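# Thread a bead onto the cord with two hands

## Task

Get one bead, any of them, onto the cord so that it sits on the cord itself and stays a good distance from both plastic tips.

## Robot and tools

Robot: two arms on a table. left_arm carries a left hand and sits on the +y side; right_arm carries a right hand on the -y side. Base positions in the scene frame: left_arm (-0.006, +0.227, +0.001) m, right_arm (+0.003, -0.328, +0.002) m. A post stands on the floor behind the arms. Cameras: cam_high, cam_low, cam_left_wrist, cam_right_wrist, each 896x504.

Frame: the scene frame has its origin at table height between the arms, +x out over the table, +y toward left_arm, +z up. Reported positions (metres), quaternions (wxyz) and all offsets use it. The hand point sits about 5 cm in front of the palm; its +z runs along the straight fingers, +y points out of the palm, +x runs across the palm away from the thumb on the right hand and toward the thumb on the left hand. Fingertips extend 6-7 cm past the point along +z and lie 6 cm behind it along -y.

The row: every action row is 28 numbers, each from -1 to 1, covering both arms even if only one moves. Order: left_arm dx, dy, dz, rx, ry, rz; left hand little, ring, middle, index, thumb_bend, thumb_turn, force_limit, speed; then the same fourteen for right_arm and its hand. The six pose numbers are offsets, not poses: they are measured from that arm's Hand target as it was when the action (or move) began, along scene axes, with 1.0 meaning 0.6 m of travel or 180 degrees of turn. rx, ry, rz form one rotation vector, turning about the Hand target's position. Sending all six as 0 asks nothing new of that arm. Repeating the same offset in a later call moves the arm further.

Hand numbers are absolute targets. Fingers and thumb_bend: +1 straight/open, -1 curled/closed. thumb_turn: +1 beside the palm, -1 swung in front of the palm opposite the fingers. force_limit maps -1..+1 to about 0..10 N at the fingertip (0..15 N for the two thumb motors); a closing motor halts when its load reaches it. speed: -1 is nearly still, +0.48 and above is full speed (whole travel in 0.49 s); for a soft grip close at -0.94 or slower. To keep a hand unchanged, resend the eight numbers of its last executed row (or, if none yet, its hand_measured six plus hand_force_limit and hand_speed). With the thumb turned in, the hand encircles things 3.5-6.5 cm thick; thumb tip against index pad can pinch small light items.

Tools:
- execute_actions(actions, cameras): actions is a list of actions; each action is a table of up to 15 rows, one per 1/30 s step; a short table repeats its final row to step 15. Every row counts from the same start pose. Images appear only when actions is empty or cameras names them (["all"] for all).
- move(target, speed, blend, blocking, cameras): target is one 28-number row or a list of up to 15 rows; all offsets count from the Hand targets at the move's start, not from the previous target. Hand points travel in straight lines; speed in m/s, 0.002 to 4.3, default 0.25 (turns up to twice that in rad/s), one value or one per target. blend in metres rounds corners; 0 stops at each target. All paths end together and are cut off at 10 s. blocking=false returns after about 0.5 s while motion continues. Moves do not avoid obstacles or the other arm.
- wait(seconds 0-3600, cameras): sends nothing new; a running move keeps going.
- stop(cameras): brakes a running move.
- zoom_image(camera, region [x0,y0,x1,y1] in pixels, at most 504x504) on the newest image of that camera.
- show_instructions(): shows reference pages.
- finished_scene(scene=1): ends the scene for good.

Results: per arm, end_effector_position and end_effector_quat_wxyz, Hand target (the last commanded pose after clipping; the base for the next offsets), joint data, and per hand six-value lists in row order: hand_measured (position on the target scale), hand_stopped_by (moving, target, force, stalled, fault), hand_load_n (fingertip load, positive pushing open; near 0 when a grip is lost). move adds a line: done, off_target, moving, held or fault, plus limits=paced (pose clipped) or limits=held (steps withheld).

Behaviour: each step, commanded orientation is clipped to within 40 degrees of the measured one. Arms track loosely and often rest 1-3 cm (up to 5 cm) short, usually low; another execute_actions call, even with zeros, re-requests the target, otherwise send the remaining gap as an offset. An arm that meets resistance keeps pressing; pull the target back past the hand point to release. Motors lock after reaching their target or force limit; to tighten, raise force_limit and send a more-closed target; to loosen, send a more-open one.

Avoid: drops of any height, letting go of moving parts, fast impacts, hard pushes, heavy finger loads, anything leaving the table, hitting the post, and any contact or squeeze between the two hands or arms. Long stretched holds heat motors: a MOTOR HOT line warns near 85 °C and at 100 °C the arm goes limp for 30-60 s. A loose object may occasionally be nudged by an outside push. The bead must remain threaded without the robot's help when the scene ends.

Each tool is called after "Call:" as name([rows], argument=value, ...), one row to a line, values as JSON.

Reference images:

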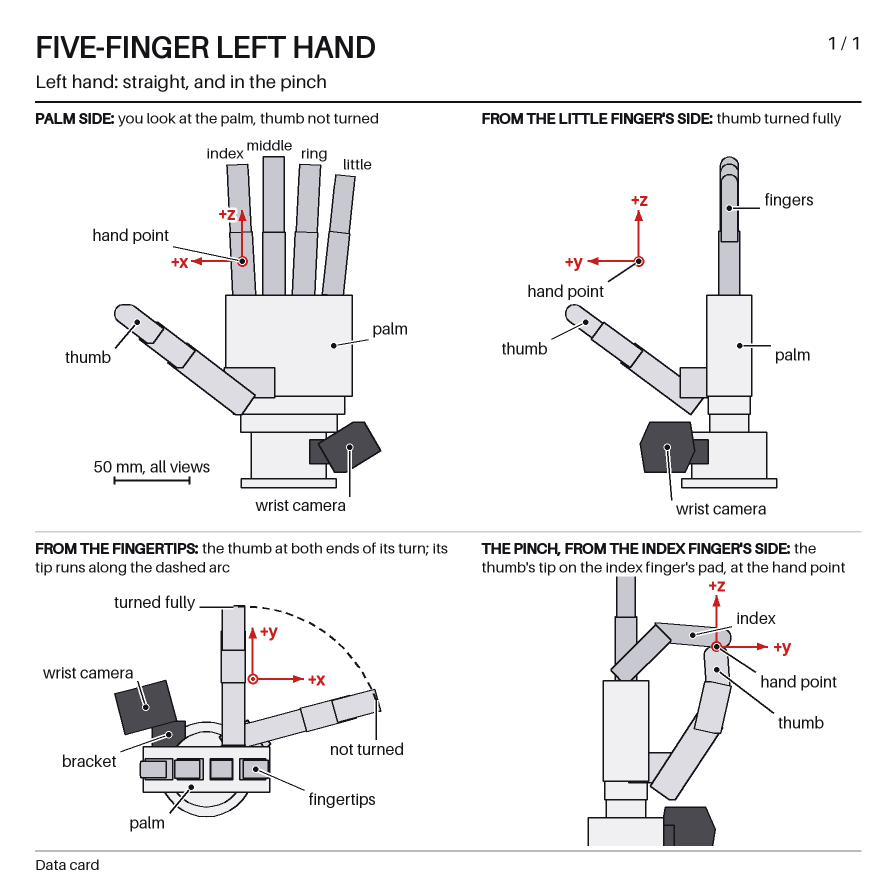

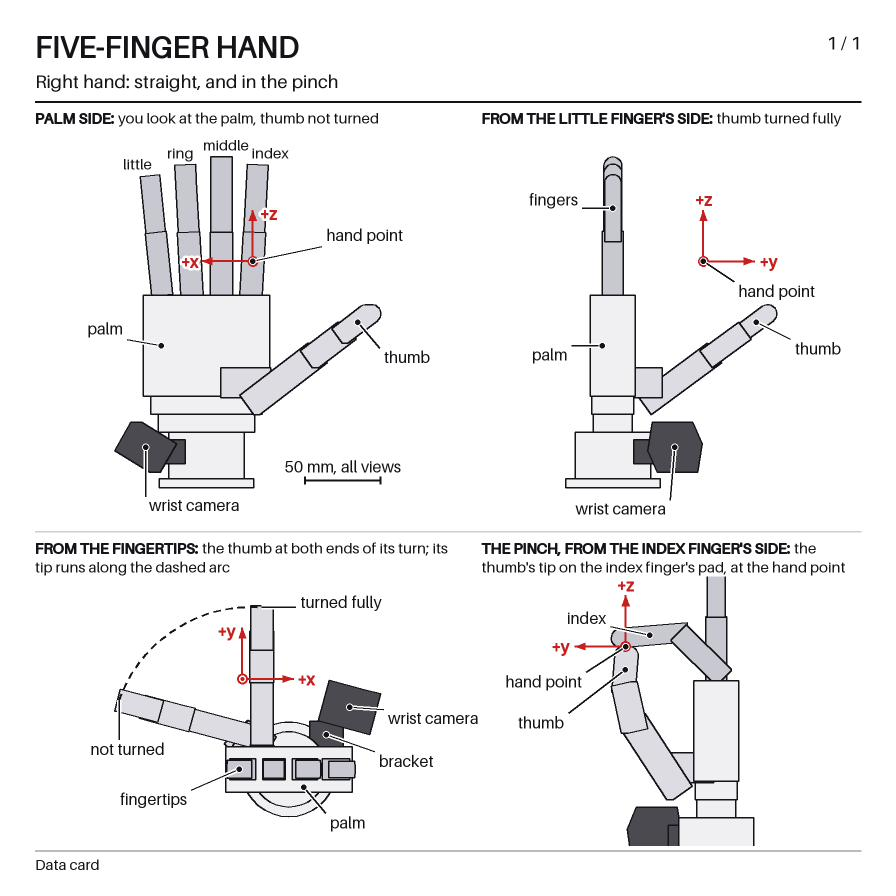

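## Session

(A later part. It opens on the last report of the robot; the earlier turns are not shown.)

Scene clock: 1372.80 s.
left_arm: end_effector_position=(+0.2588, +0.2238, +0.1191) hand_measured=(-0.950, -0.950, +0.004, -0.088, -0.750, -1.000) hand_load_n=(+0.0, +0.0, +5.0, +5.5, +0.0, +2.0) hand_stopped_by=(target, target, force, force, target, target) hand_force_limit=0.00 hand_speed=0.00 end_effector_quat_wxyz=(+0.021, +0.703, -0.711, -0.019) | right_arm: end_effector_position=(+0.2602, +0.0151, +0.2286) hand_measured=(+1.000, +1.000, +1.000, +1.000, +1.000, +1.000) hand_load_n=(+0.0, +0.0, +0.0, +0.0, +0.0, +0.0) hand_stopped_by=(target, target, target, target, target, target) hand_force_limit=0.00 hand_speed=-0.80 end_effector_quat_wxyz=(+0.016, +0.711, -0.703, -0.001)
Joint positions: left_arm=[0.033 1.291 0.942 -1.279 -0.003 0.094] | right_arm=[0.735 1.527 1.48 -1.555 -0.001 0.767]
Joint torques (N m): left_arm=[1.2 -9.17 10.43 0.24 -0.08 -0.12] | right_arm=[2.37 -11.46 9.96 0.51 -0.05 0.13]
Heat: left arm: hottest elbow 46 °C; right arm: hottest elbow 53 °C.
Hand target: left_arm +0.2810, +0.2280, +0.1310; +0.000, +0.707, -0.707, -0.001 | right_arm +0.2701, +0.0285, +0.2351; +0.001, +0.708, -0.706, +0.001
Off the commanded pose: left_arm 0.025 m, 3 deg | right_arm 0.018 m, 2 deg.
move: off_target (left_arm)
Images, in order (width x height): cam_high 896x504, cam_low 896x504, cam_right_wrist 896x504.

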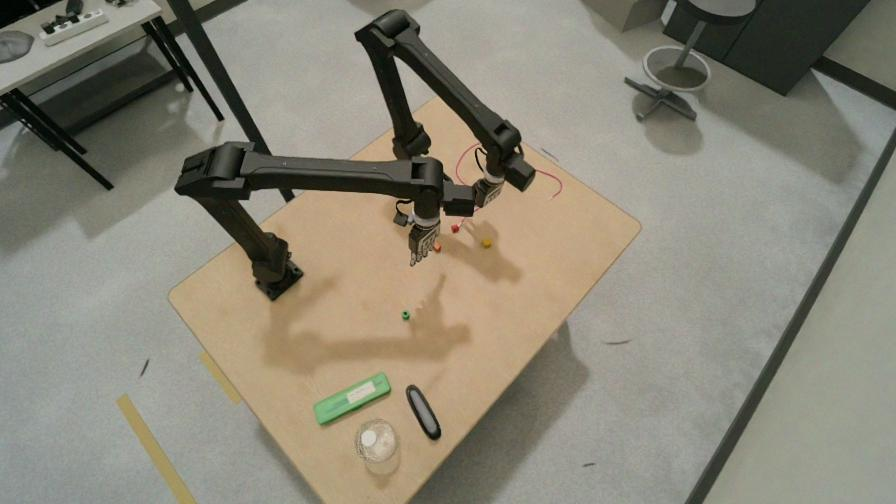

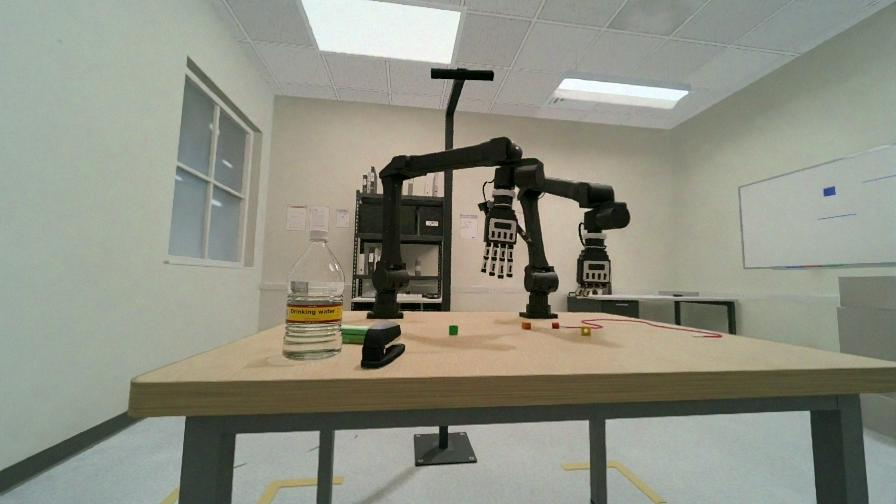

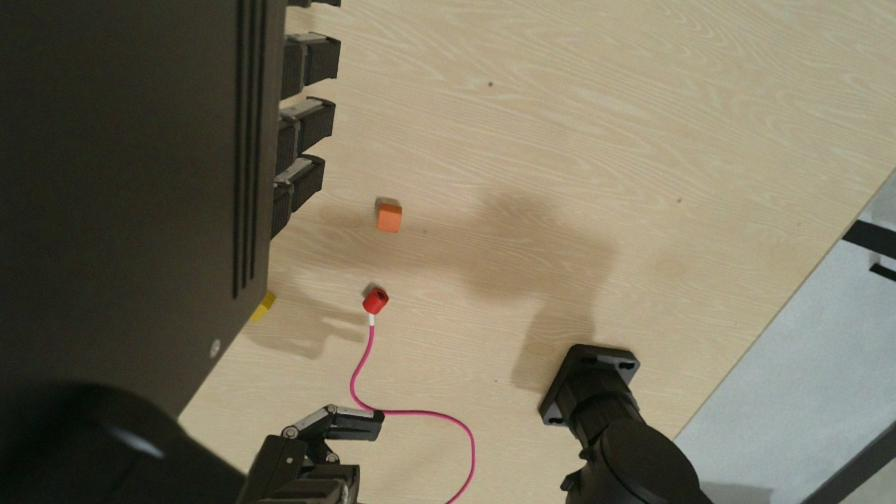

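Call:
move([
  [0,0,0,0,0,0,-0.95,-0.95,0.1,0.0,0.6,-1,0,0,0,0,0,0,0,0,1,1,1,1,1,1,0,-0.8],
  [0,0,0,0,0,0,-0.95,-0.95,-0.95,-0.1,0.6,-1,0,0,0,0,0,0,0,0,1,1,1,1,1,1,0,-0.8],
], speed=0.15, cameras=["cam_left_wrist","cam_right_wrist"])

Scene clock: 1390.40 s.
left_arm: end_effector_position=(+0.2589, +0.2238, +0.1191) hand_measured=(-0.950, -0.950, -0.950, -0.100, +0.600, -1.000) hand_load_n=(+0.0, +0.0, +0.0, +0.0, +0.0, +0.0) hand_stopped_by=(target, target, target, target, target, target) hand_force_limit=0.00 hand_speed=0.00 end_effector_quat_wxyz=(+0.021, +0.703, -0.711, -0.019) | right_arm: end_effector_position=(+0.2602, +0.0151, +0.2286) hand_measured=(+1.000, +1.000, +1.000, +1.000, +1.000, +1.000) hand_load_n=(+0.0, +0.0, +0.0, +0.0, +0.0, +0.0) hand_stopped_by=(target, target, target, target, target, target) hand_force_limit=0.00 hand_speed=-0.80 end_effector_quat_wxyz=(+0.016, +0.711, -0.703, -0.001)
Joint positions: left_arm=[0.033 1.291 0.942 -1.278 -0.003 0.094] | right_arm=[0.735 1.527 1.48 -1.555 -0.001 0.767]
Joint torques (N m): left_arm=[1.55 -9.23 10.44 0.21 -0.08 -0.11] | right_arm=[2.49 -11.28 10.04 0.53 -0.02 0.14]
Heat: left arm: hottest elbow 46 °C; right arm: hottest elbow 53 °C.
Hand target: left_arm +0.2810, +0.2281, +0.1310; +0.000, +0.707, -0.707, -0.001 | right_arm +0.2701, +0.0285, +0.2351; +0.001, +0.708, -0.706, +0.001
Off the commanded pose: left_arm 0.025 m, 3 deg | right_arm 0.018 m, 2 deg.
move: done; target 2's new numbers were sent with left_arm's hand 0.025 m and 3 deg from that target

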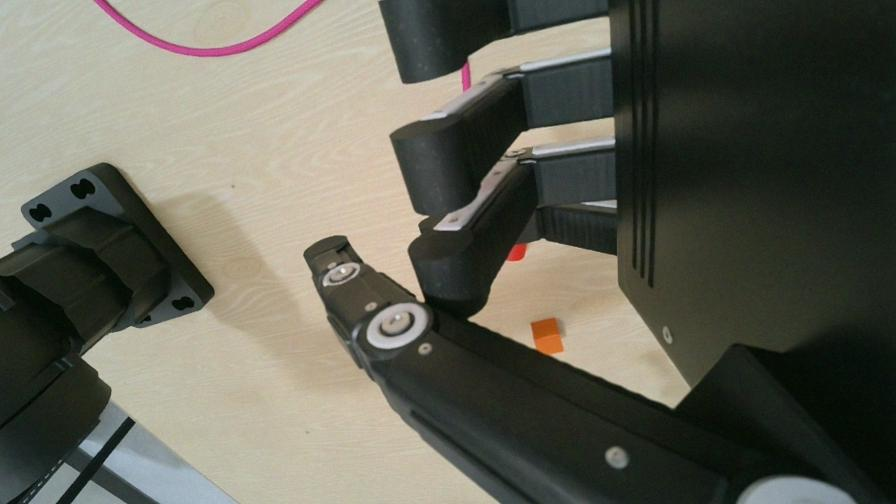

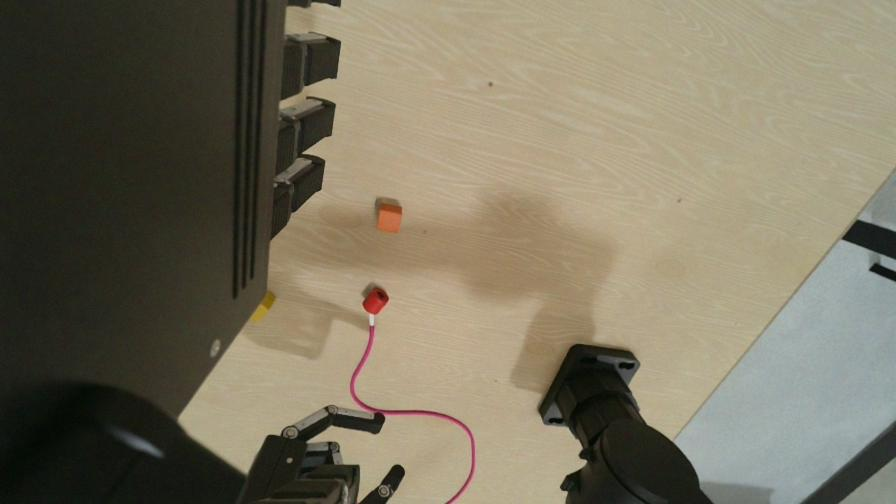

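Call:
move(target=[0.008,0.004,-0.135,0,0,0,-0.95,-0.95,-0.95,-0.1,0.6,-1,0,0,0,0,0,0,0,0,1,1,1,1,1,1,0,-0.8], speed=0.1, cameras=["cam_left_wrist","cam_right_wrist"])

Call:
zoom_image(camera="cam_right_wrist", region=[280, 270, 460, 390])

Scene clock: 1396.53 s.
left_arm: end_effector_position=(+0.2869, +0.2261, +0.0551) hand_measured=(-0.950, -0.950, -0.950, -0.100, +0.600, -1.000) hand_load_n=(+0.0, +0.0, +0.0, +0.0, +0.0, +0.0) hand_stopped_by=(target, target, target, target, target, target) hand_force_limit=0.00 hand_speed=0.00 end_effector_quat_wxyz=(-0.001, +0.703, -0.711, -0.001) | right_arm: end_effector_position=(+0.2602, +0.0151, +0.2286) hand_measured=(+1.000, +1.000, +1.000, +1.000, +1.000, +1.000) hand_load_n=(+0.0, +0.0, +0.0, +0.0, +0.0, +0.0) hand_stopped_by=(target, target, target, target, target, target) hand_force_limit=0.00 hand_speed=-0.80 end_effector_quat_wxyz=(+0.016, +0.711, -0.703, -0.001)
Joint positions: left_arm=[0.033 1.4 0.871 -1.042 -0.003 0.094] | right_arm=[0.735 1.527 1.48 -1.555 -0.001 0.767]
Joint torques (N m): left_arm=[1.79 -9.93 5.75 0.47 -0.08 -0.08] | right_arm=[2.02 -11.34 9.94 0.5 -0.03 0.14]
Heat: left arm: hottest elbow 46 °C; right arm: hottest elbow 53 °C.
Hand target: left_arm +0.2860, +0.2304, +0.0500; +0.000, +0.707, -0.707, -0.001 | right_arm +0.2701, +0.0285, +0.2351; +0.001, +0.708, -0.706, +0.001
Off the commanded pose: left_arm 0.007 m, 1 deg | right_arm 0.018 m, 2 deg.
move: done

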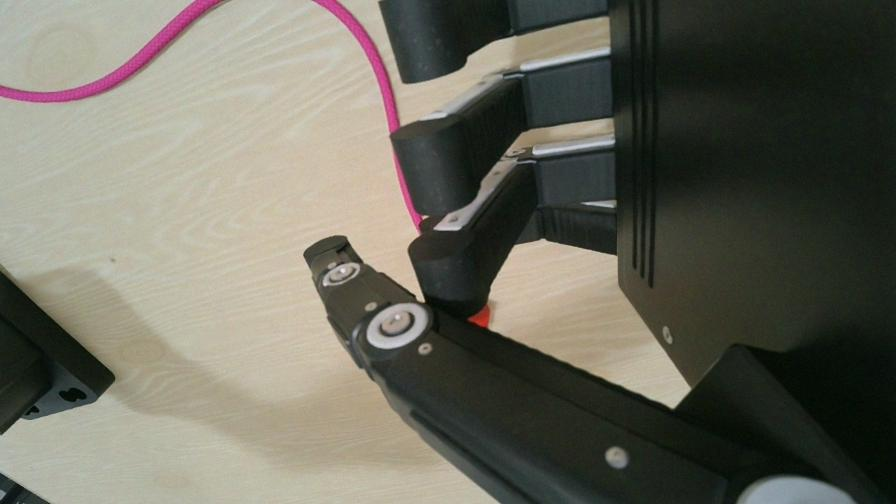

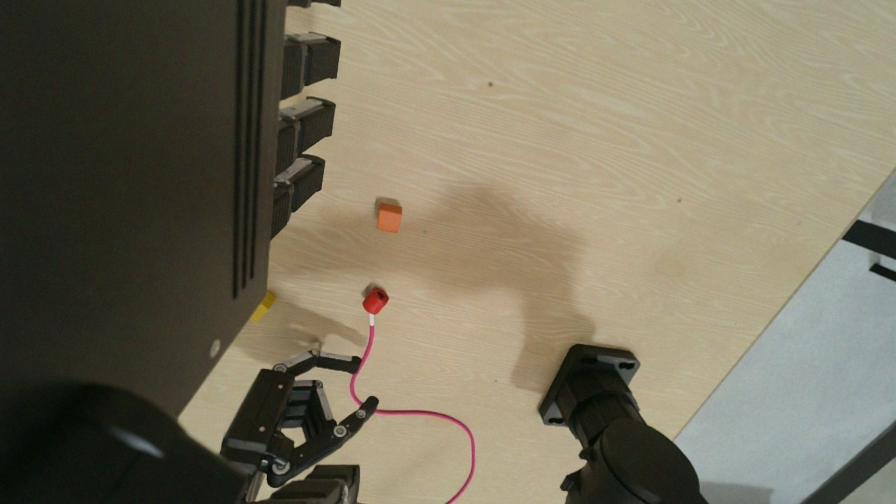

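Scaled by 2.800 from the camera's image (finer frame: 1280x720).

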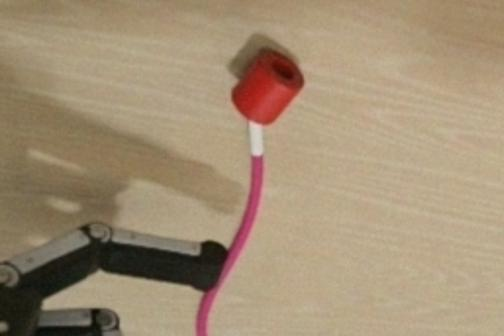

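Call:
move(target=[-0.03,0.0,0.0,0,0,0,-0.95,-0.95,-0.95,-0.1,0.6,-1,0,0,0,0,0,0,0,0,1,1,1,1,1,1,0,-0.8], speed=0.1, cameras=["cam_left_wrist","cam_right_wrist"])

Call:
zoom_image(camera="cam_right_wrist", region=[280, 270, 460, 390])

Scene clock: 1405.37 s.
left_arm: end_effector_position=(+0.2677, +0.2261, +0.0495) hand_measured=(-0.950, -0.950, -0.950, -0.100, +0.600, -1.000) hand_load_n=(+0.0, +0.0, +0.0, +0.0, -0.5, +0.0) hand_stopped_by=(target, target, target, target, target, target) hand_force_limit=0.00 hand_speed=0.00 end_effector_quat_wxyz=(+0.005, +0.704, -0.710, -0.006) | right_arm: end_effector_position=(+0.2602, +0.0151, +0.2286) hand_measured=(+1.000, +1.000, +1.000, +1.000, +1.000, +1.000) hand_load_n=(+0.0, +0.0, +0.0, -0.5, +0.0, +0.0) hand_stopped_by=(target, target, target, target, target, target) hand_force_limit=0.00 hand_speed=-0.80 end_effector_quat_wxyz=(+0.016, +0.711, -0.703, -0.001)
Joint positions: left_arm=[0.039 1.371 0.823 -1.038 -0.003 0.095] | right_arm=[0.735 1.527 1.48 -1.555 -0.001 0.767]
Joint torques (N m): left_arm=[1.61 -10.75 5.79 0.25 -0.08 -0.05] | right_arm=[2.55 -11.34 10.11 0.57 -0.03 0.11]
Heat: left arm: hottest elbow 45 °C; right arm: hottest elbow 53 °C.
Hand target: left_arm +0.2680, +0.2304, +0.0501; +0.000, +0.707, -0.707, -0.001 | right_arm +0.2701, +0.0285, +0.2351; +0.001, +0.708, -0.706, +0.001
Off the commanded pose: left_arm 0.004 m, 1 deg | right_arm 0.018 m, 2 deg.
move: done

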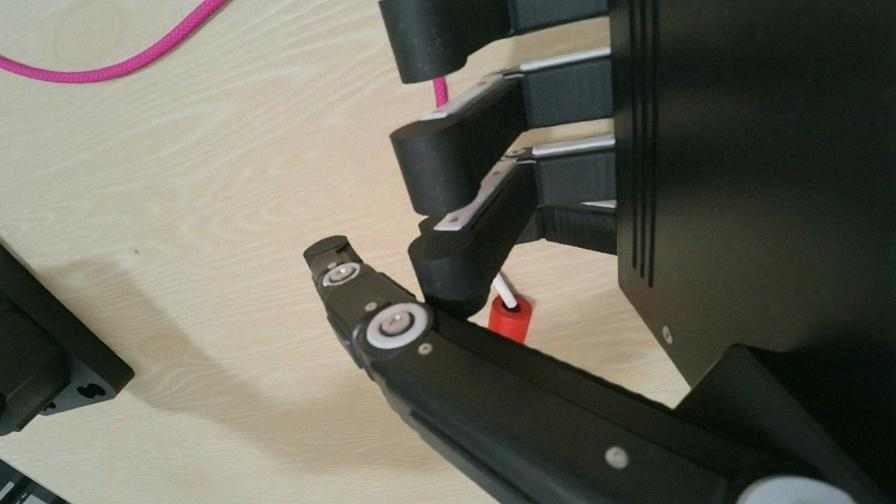

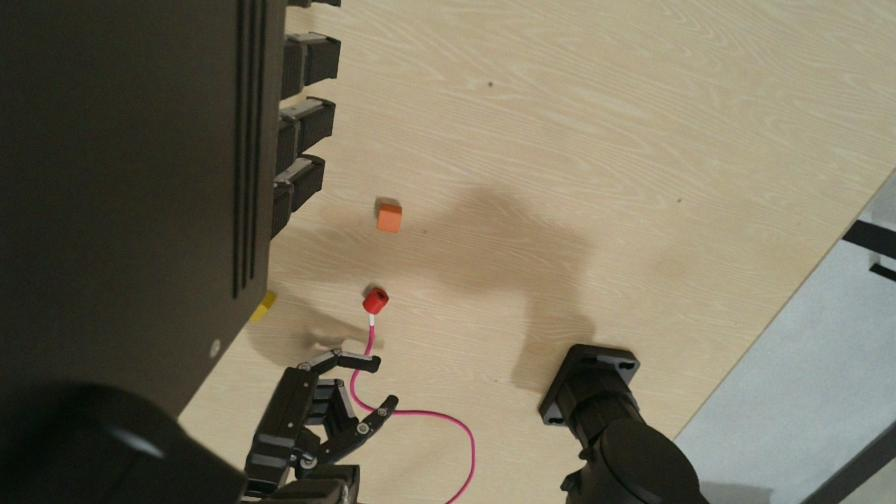

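Scaled by 2.800 from the camera's image (finer frame: 1280x720).

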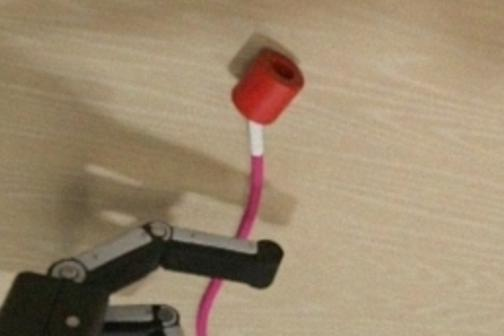

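Call:
move(target=[0.0,0.0,-0.042,0,0,0,-0.95,-0.95,-0.95,-0.1,0.6,-1,0,0,0,0,0,0,0,0,1,1,1,1,1,1,0,-0.8], speed=0.06, cameras=["cam_left_wrist"])

Call:
zoom_image(camera="cam_left_wrist", region=[360, 60, 620, 380])

Scene clock: 1410.60 s.
left_arm: end_effector_position=(+0.2701, +0.2263, +0.0308) hand_measured=(-0.950, -0.950, -0.950, -0.100, +0.600, -1.000) hand_load_n=(+0.0, +0.0, +0.0, +0.0, +0.0, +0.0) hand_stopped_by=(target, target, target, target, target, target) hand_force_limit=0.00 hand_speed=0.00 end_effector_quat_wxyz=(-0.003, +0.704, -0.710, +0.001) | right_arm: end_effector_position=(+0.2602, +0.0151, +0.2286) hand_measured=(+1.000, +1.000, +1.000, +1.000, +1.000, +1.000) hand_load_n=(+0.0, +0.0, +0.0, +0.0, +0.0, +0.0) hand_stopped_by=(target, target, target, target, target, target) hand_force_limit=0.00 hand_speed=-0.80 end_effector_quat_wxyz=(+0.016, +0.711, -0.703, -0.001)
Joint positions: left_arm=[0.039 1.393 0.79 -0.963 -0.003 0.096] | right_arm=[0.735 1.527 1.48 -1.555 -0.001 0.767]
Joint torques (N m): left_arm=[1.9 -9 5.31 0.54 -0.07 -0.06] | right_arm=[2.26 -11.11 10.07 0.53 -0.03 0.14]
Heat: left arm: hottest elbow 44 °C; right arm: hottest elbow 53 °C.
Hand target: left_arm +0.2679, +0.2304, +0.0248; +0.000, +0.707, -0.707, -0.001 | right_arm +0.2701, +0.0285, +0.2351; +0.001, +0.708, -0.706, +0.001
Off the commanded pose: left_arm 0.008 m, 1 deg | right_arm 0.018 m, 2 deg.
move: done

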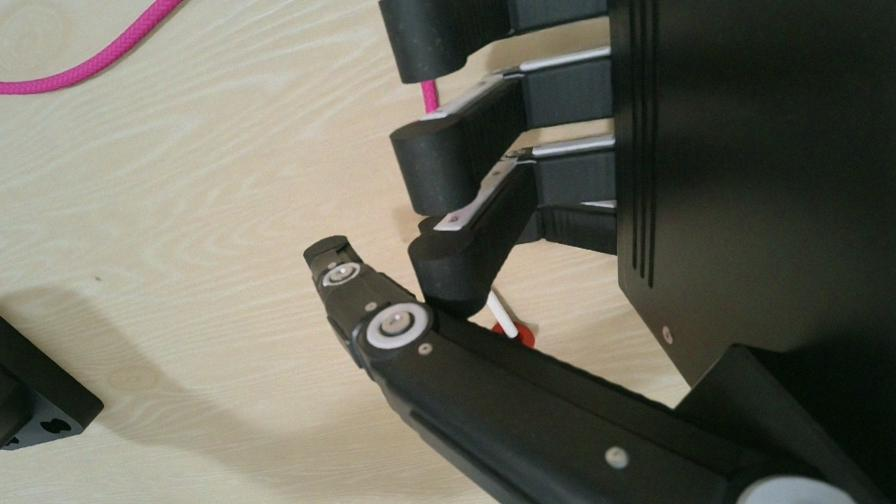

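Scaled by 1.575 from the camera's image (finer frame: 1280x720).

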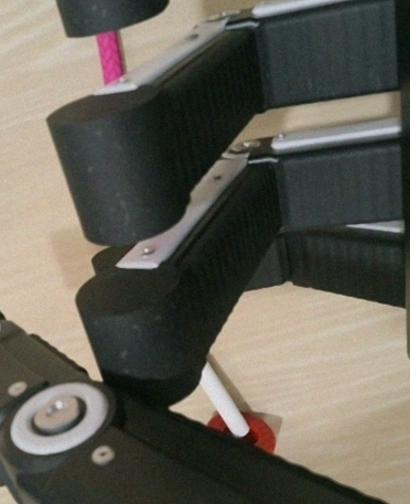

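Call:
move(target=[0.0,0.0,-0.02,0,0,0,-0.95,-0.95,-0.95,-0.1,0.6,-1,0,0,0,0,0,0,0,0,1,1,1,1,1,1,0,-0.8], speed=0.04, cameras=["cam_left_wrist","cam_right_wrist"])

Call:
zoom_image(camera="cam_right_wrist", region=[280, 270, 460, 390])

Scene clock: 1417.47 s.
left_arm: end_effector_position=(+0.2733, +0.2264, +0.0263) hand_measured=(-0.950, -0.950, -0.950, -0.100, +0.600, -1.000) hand_load_n=(+0.0, +0.0, +0.5, -5.5, +0.0, +0.0) hand_stopped_by=(target, target, target, target, target, target) hand_force_limit=0.00 hand_speed=0.00 end_effector_quat_wxyz=(-0.007, +0.704, -0.710, +0.005) | right_arm: end_effector_position=(+0.2602, +0.0151, +0.2286) hand_measured=(+1.000, +1.000, +1.000, +1.000, +1.000, +1.000) hand_load_n=(+0.0, +0.0, +0.0, -0.5, +0.0, +0.0) hand_stopped_by=(target, target, target, target, target, target) hand_force_limit=0.00 hand_speed=-0.80 end_effector_quat_wxyz=(+0.016, +0.711, -0.703, -0.001)
Joint positions: left_arm=[0.039 1.399 0.784 -0.938 -0.001 0.096] | right_arm=[0.735 1.527 1.48 -1.555 -0.001 0.767]
Joint torques (N m): left_arm=[1.61 -7.88 4.55 1.05 -0.12 -0.06] | right_arm=[2.43 -11.28 10 0.47 -0.03 0.13]
Heat: left arm: hottest elbow 43 °C; right arm: hottest elbow 53 °C.
Hand target: left_arm +0.2680, +0.2304, +0.0129; +0.000, +0.707, -0.707, -0.001 | right_arm +0.2701, +0.0285, +0.2351; +0.001, +0.708, -0.706, +0.001
Off the commanded pose: left_arm 0.015 m, 1 deg | right_arm 0.018 m, 2 deg.
move: off_target (left_arm)

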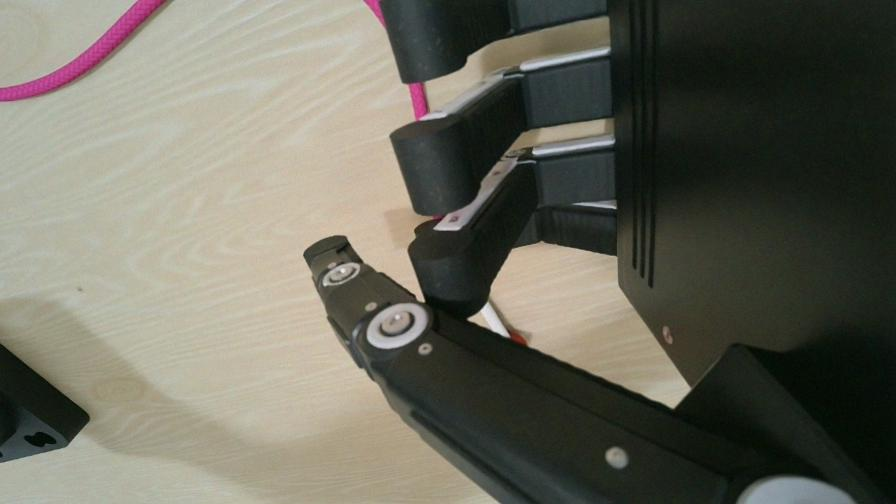

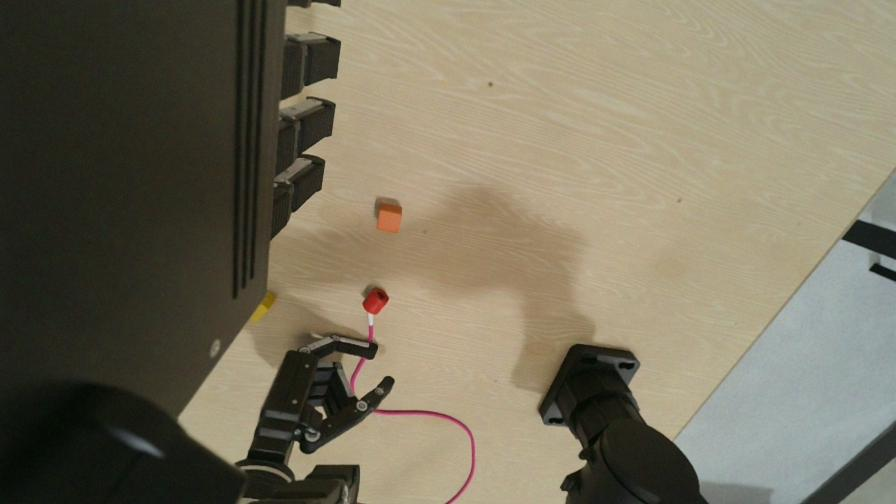

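Scaled by 2.800 from the camera's image (finer frame: 1280x720).

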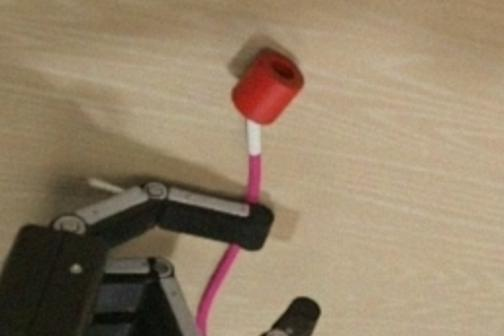

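Call:
move(target=[0,0,0,0,0,0,-0.95,-0.95,-0.95,-0.1,0.6,-1,0,0,0.0167,-0.081,-0.142,0.1954,-0.1954,0.4717,1,1,1,1,1,1,0,-0.8], speed=0.2, cameras=["all"])

Scene clock: 1487.63 s.
left_arm: end_effector_position=(+0.2733, +0.2264, +0.0263) hand_measured=(-0.950, -0.950, -0.950, -0.100, +0.600, -1.000) hand_load_n=(+0.0, +0.0, +0.0, -6.0, +0.0, +0.0) hand_stopped_by=(target, target, target, target, target, target) hand_force_limit=0.00 hand_speed=0.00 end_effector_quat_wxyz=(-0.007, +0.704, -0.710, +0.005) | right_arm: end_effector_position=(+0.2768, -0.0155, +0.1522) hand_measured=(+1.000, +1.000, +1.000, +1.000, +1.000, +1.000) hand_load_n=(+0.0, +0.0, +0.0, +0.0, +0.0, +0.0) hand_stopped_by=(target, target, target, target, target, target) hand_force_limit=0.00 hand_speed=-0.80 end_effector_quat_wxyz=(-0.380, +0.925, -0.002, -0.006)
Joint positions: left_arm=[0.039 1.399 0.784 -0.938 -0.001 0.096] | right_arm=[0.577 1.279 0.965 -0.744 -0.616 -0.781]
Joint torques (N m): left_arm=[1.9 -7.77 4.56 1.03 -0.11 -0.06] | right_arm=[1.03 -9.47 6.67 1.68 -0.74 -0.16]
Motor temperatures (°C): left_arm=[24 29 37 27 24 26] | right_arm=[24 30 53 22 26 26]
Heat: left arm: hottest elbow 37 °C; right arm: hottest elbow 53 °C.
Hand target: left_arm +0.2680, +0.2304, +0.0129; +0.000, +0.707, -0.707, -0.001 | right_arm +0.2800, -0.0201, +0.1500; -0.383, +0.924, +0.001, +0.001
Off the commanded pose: left_arm 0.015 m, 1 deg | right_arm 0.006 m, 1 deg.
move: done

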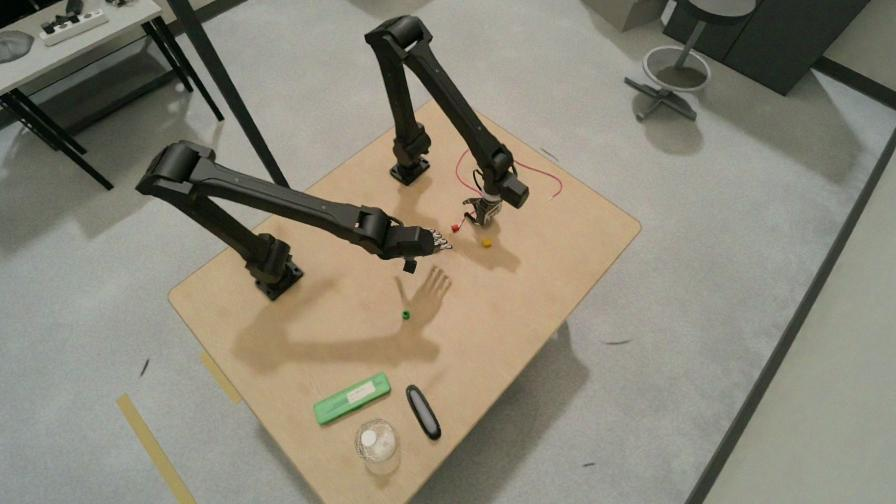

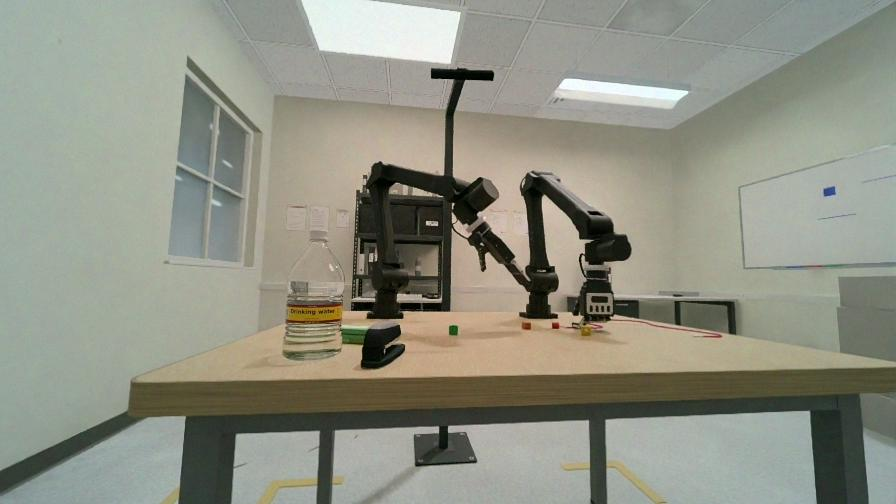

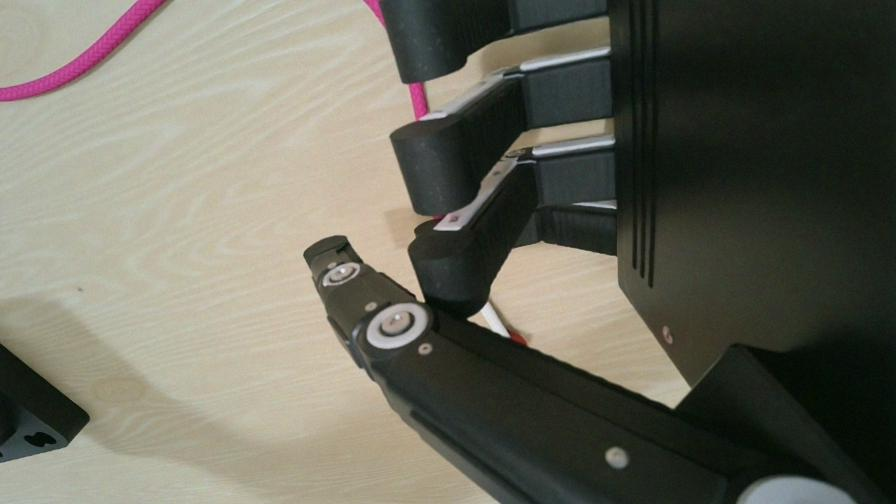

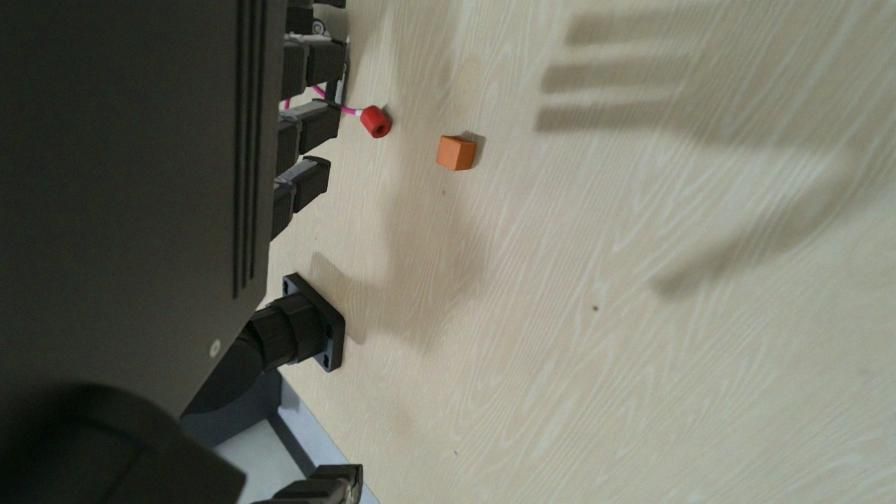

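Call:
move(target=[0,0,0,0,0,0,-0.95,-0.95,-0.95,-0.1,0.6,-1,0,0,0,0.0667,-0.1667,0,0,0,1,1,1,1,1,1,0,-0.8], speed=0.15, cameras=["cam_low","cam_left_wrist","cam_right_wrist"])

Call:
zoom_image(camera="cam_low", region=[480, 240, 640, 350])

Scene clock: 1507.47 s.
left_arm: end_effector_position=(+0.2733, +0.2264, +0.0263) hand_measured=(-0.950, -0.950, -0.950, -0.100, +0.600, -1.000) hand_load_n=(+0.0, +0.0, +0.0, -5.5, +0.0, +0.0) hand_stopped_by=(target, target, target, target, target, target) hand_force_limit=0.00 hand_speed=0.00 end_effector_quat_wxyz=(-0.007, +0.704, -0.710, +0.005) | right_arm: end_effector_position=(+0.2858, +0.0178, +0.0552) hand_measured=(+1.000, +1.000, +1.000, +1.000, +1.000, +1.000) hand_load_n=(+0.0, +0.0, +0.0, +0.0, +0.0, +0.0) hand_stopped_by=(target, target, target, target, target, target) hand_force_limit=0.00 hand_speed=-0.80 end_effector_quat_wxyz=(-0.384, +0.923, +0.003, +0.006)
Joint positions: left_arm=[0.039 1.399 0.784 -0.938 -0.001 0.096] | right_arm=[0.635 1.459 0.849 -0.39 -0.579 -0.725]
Joint torques (N m): left_arm=[1.85 -8 4.53 1.05 -0.11 -0.05] | right_arm=[2.73 -10.29 6.01 1.69 -0.44 0.15]
Heat: left arm: hottest elbow 37 °C; right arm: hottest elbow 49 °C.
Hand target: left_arm +0.2680, +0.2304, +0.0129; +0.000, +0.707, -0.707, -0.001 | right_arm +0.2801, +0.0199, +0.0499; -0.383, +0.924, +0.001, +0.001
Off the commanded pose: left_arm 0.015 m, 1 deg | right_arm 0.008 m, 1 deg.
move: done

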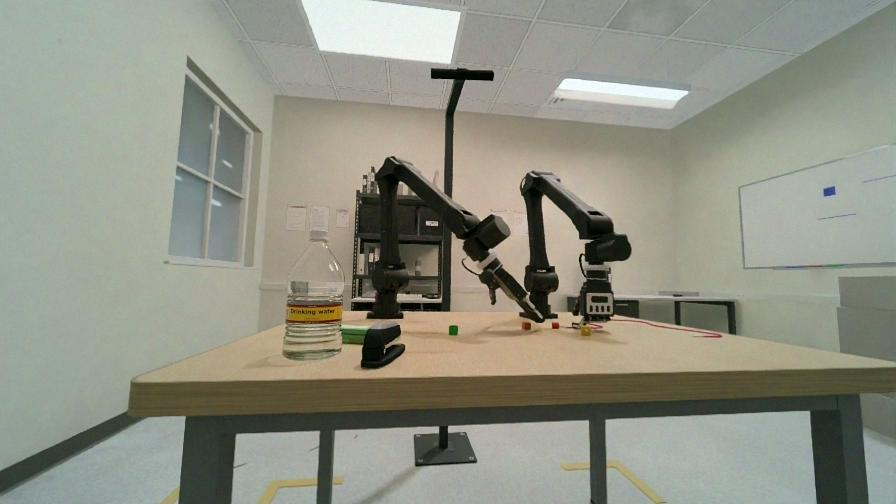

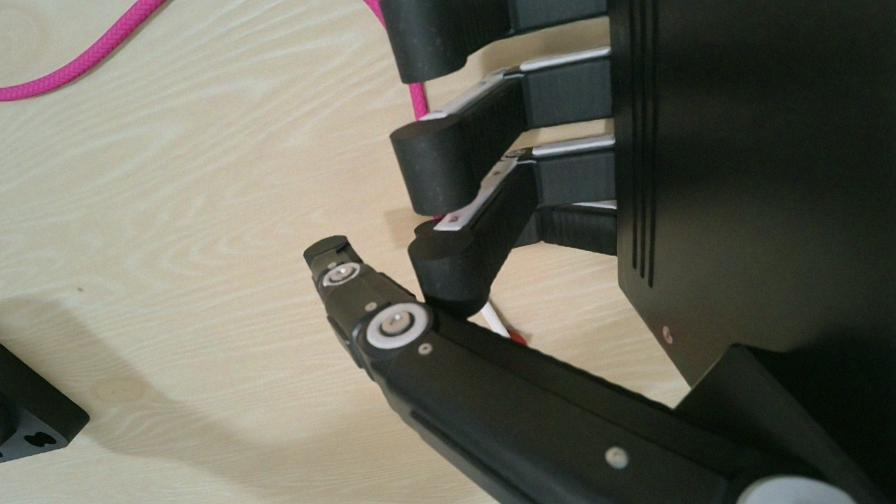

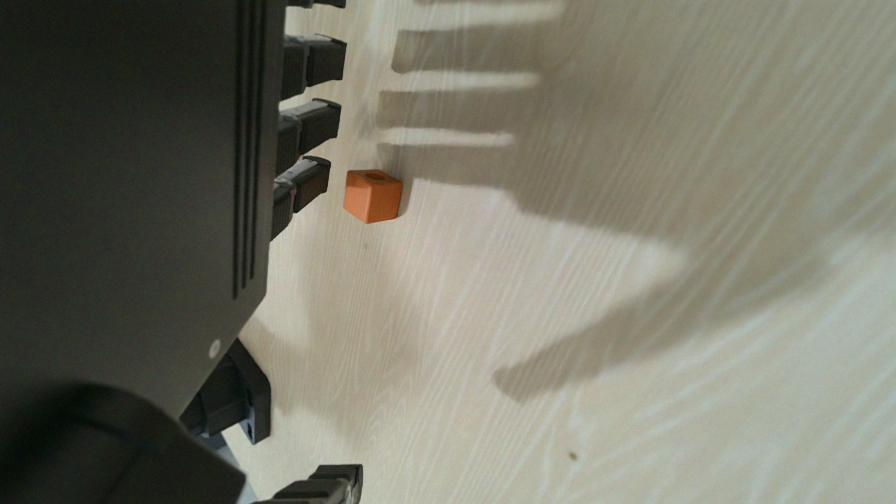

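Scaled by 3.150 from the camera's image (finer frame: 1280x720).

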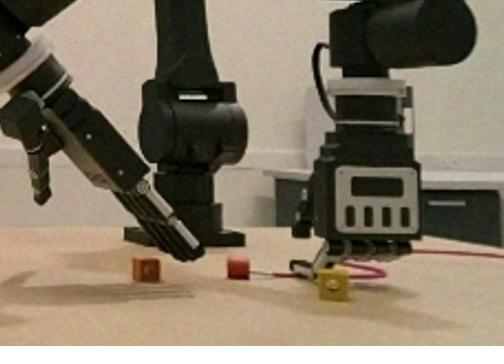

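Call:
move(target=[0,0,0,0,0,0,-0.95,-0.95,-0.95,-0.1,0.6,-1,0,0,0,0.0167,-0.0333,0,0,0,1,1,1,1,1,1,0,-0.8], speed=0.1, cameras=["cam_low","cam_right_wrist"])

Call:
zoom_image(camera="cam_low", region=[500, 270, 620, 340])

Call:
zoom_image(camera="cam_right_wrist", region=[260, 0, 440, 240])

Scene clock: 1523.27 s.
left_arm: end_effector_position=(+0.2733, +0.2264, +0.0263) hand_measured=(-0.950, -0.950, -0.950, -0.100, +0.600, -1.000) hand_load_n=(+0.0, +0.0, +0.0, -5.5, +0.0, +0.0) hand_stopped_by=(target, target, target, target, target, target) hand_force_limit=0.00 hand_speed=0.00 end_effector_quat_wxyz=(-0.007, +0.704, -0.710, +0.005) | right_arm: end_effector_position=(+0.2868, +0.0279, +0.0371) hand_measured=(+1.000, +1.000, +1.000, +1.000, +1.000, +1.000) hand_load_n=(+0.0, +0.0, +0.0, +0.0, +0.0, +0.0) hand_stopped_by=(target, target, target, target, target, target) hand_force_limit=0.00 hand_speed=-0.80 end_effector_quat_wxyz=(-0.385, +0.923, +0.003, +0.008)
Joint positions: left_arm=[0.039 1.399 0.784 -0.938 -0.001 0.096] | right_arm=[0.653 1.506 0.84 -0.319 -0.568 -0.706]
Joint torques (N m): left_arm=[1.73 -8 4.52 1.05 -0.12 -0.05] | right_arm=[3.19 -10.05 5.75 1.73 -0.45 0.15]
Motor temperatures (°C): left_arm=[24 29 36 27 23 26] | right_arm=[24 30 47 22 26 26]
Heat: left arm: hottest elbow 36 °C; right arm: hottest elbow 47 °C.
Hand target: left_arm +0.2680, +0.2304, +0.0129; +0.000, +0.707, -0.707, -0.001 | right_arm +0.2801, +0.0298, +0.0299; -0.383, +0.924, +0.000, +0.001
Off the commanded pose: left_arm 0.015 m, 1 deg | right_arm 0.010 m, 1 deg.
move: done

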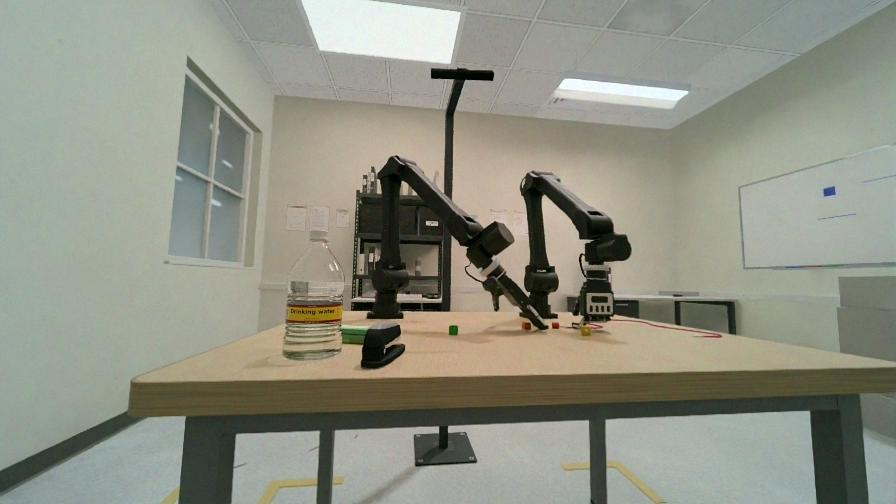

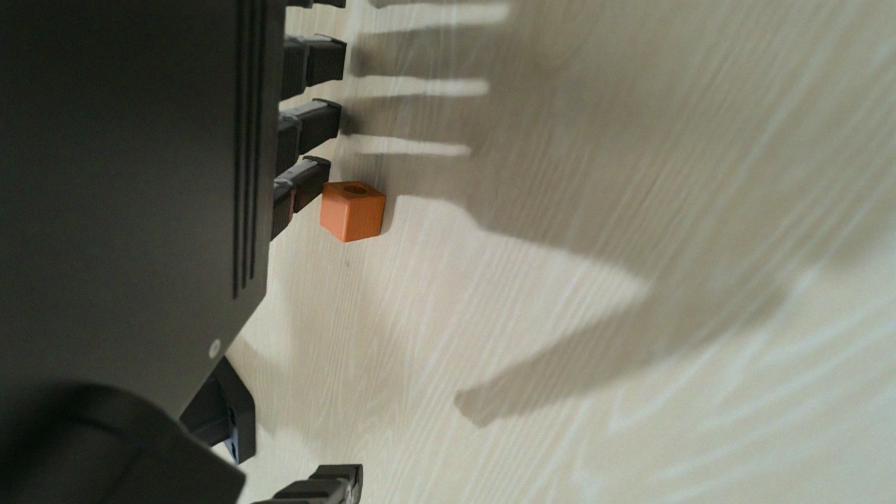

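Scaled by 4.200 from the camera's image (finer frame: 1280x720).

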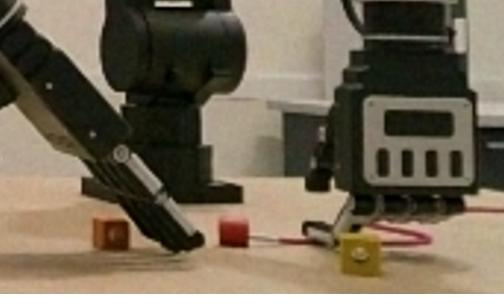

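Scaled by 2.100 from the camera's image (finer frame: 1280x720).

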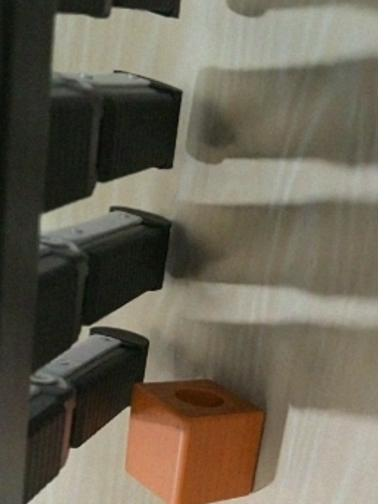

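Call:
move(target=[0,0,0,0,0,0,-0.95,-0.95,-0.95,-0.1,0.6,-1,0,0,-0.0117,0.022,-0.0067,0,0,0,1,1,1,1,1,1,0,-0.8], speed=0.06, cameras=["cam_low","cam_right_wrist"])

Call:
zoom_image(camera="cam_low", region=[500, 270, 620, 340])

Call:
zoom_image(camera="cam_right_wrist", region=[260, 0, 440, 240])

Scene clock: 1537.33 s.
left_arm: end_effector_position=(+0.2733, +0.2264, +0.0263) hand_measured=(-0.950, -0.950, -0.950, -0.100, +0.600, -1.000) hand_load_n=(+0.0, +0.0, +0.0, -5.5, +0.0, +0.0) hand_stopped_by=(target, target, target, target, target, target) hand_force_limit=0.00 hand_speed=0.00 end_effector_quat_wxyz=(-0.007, +0.704, -0.710, +0.005) | right_arm: end_effector_position=(+0.2786, +0.0423, +0.0355) hand_measured=(+1.000, +1.000, +1.000, +1.000, +1.000, +1.000) hand_load_n=(+0.0, +0.0, +0.0, +0.0, +0.0, -0.5) hand_stopped_by=(target, target, target, target, target, target) hand_force_limit=0.00 hand_speed=-0.80 end_effector_quat_wxyz=(-0.387, +0.922, +0.005, +0.009)
Joint positions: left_arm=[0.039 1.399 0.784 -0.938 -0.001 0.096] | right_arm=[0.693 1.515 0.84 -0.287 -0.549 -0.671]
Joint torques (N m): left_arm=[1.9 -7.88 4.59 1.02 -0.11 -0.06] | right_arm=[2.96 -9.99 5.82 1.74 -0.41 0.12]
Heat: left arm: hottest elbow 36 °C; right arm: hottest elbow 46 °C.
Hand target: left_arm +0.2680, +0.2304, +0.0129; +0.000, +0.707, -0.707, -0.001 | right_arm +0.2730, +0.0431, +0.0259; -0.383, +0.924, +0.001, +0.001
Off the commanded pose: left_arm 0.015 m, 1 deg | right_arm 0.011 m, 1 deg.
move: off_target (right_arm)

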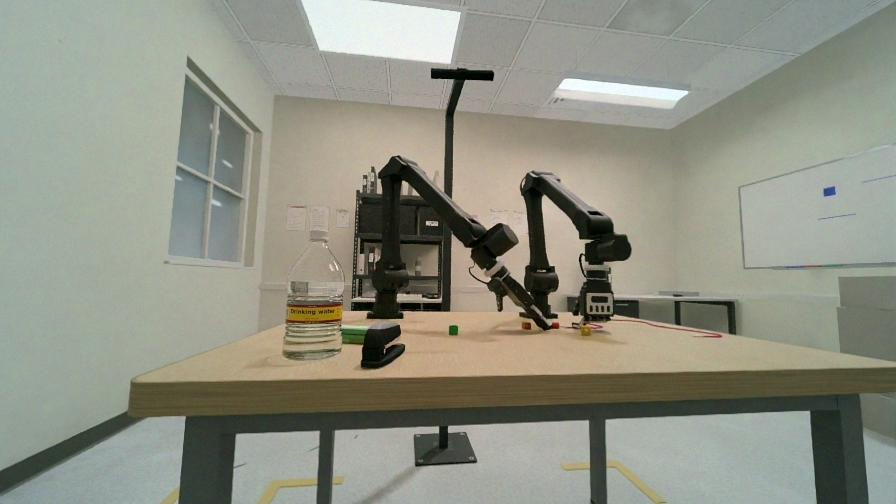

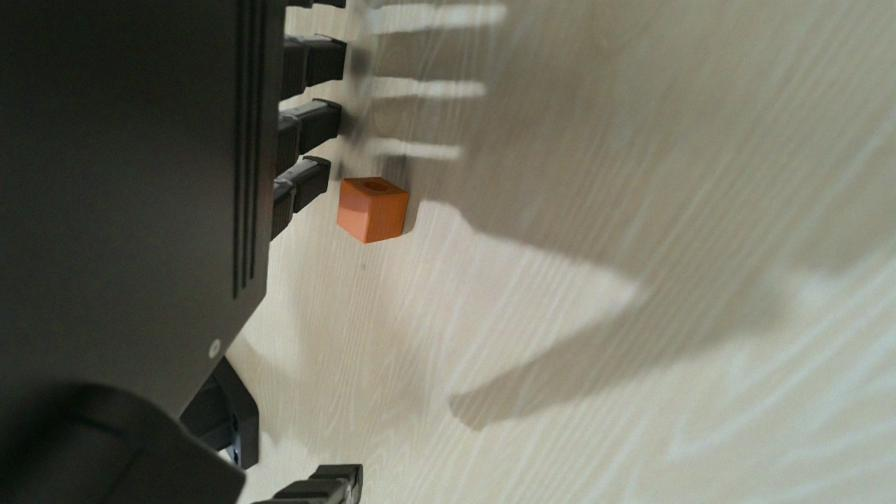

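Scaled by 4.200 from the camera's image (finer frame: 1280x720).

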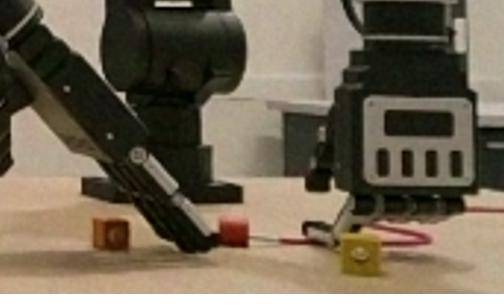

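Scaled by 2.100 from the camera's image (finer frame: 1280x720).

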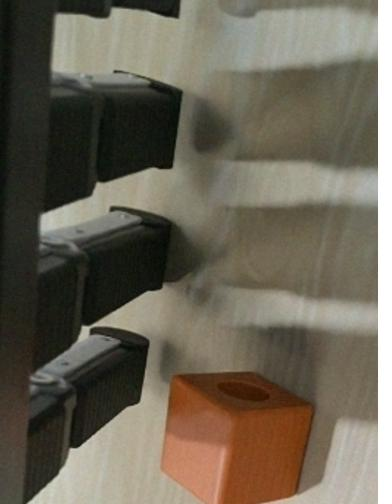

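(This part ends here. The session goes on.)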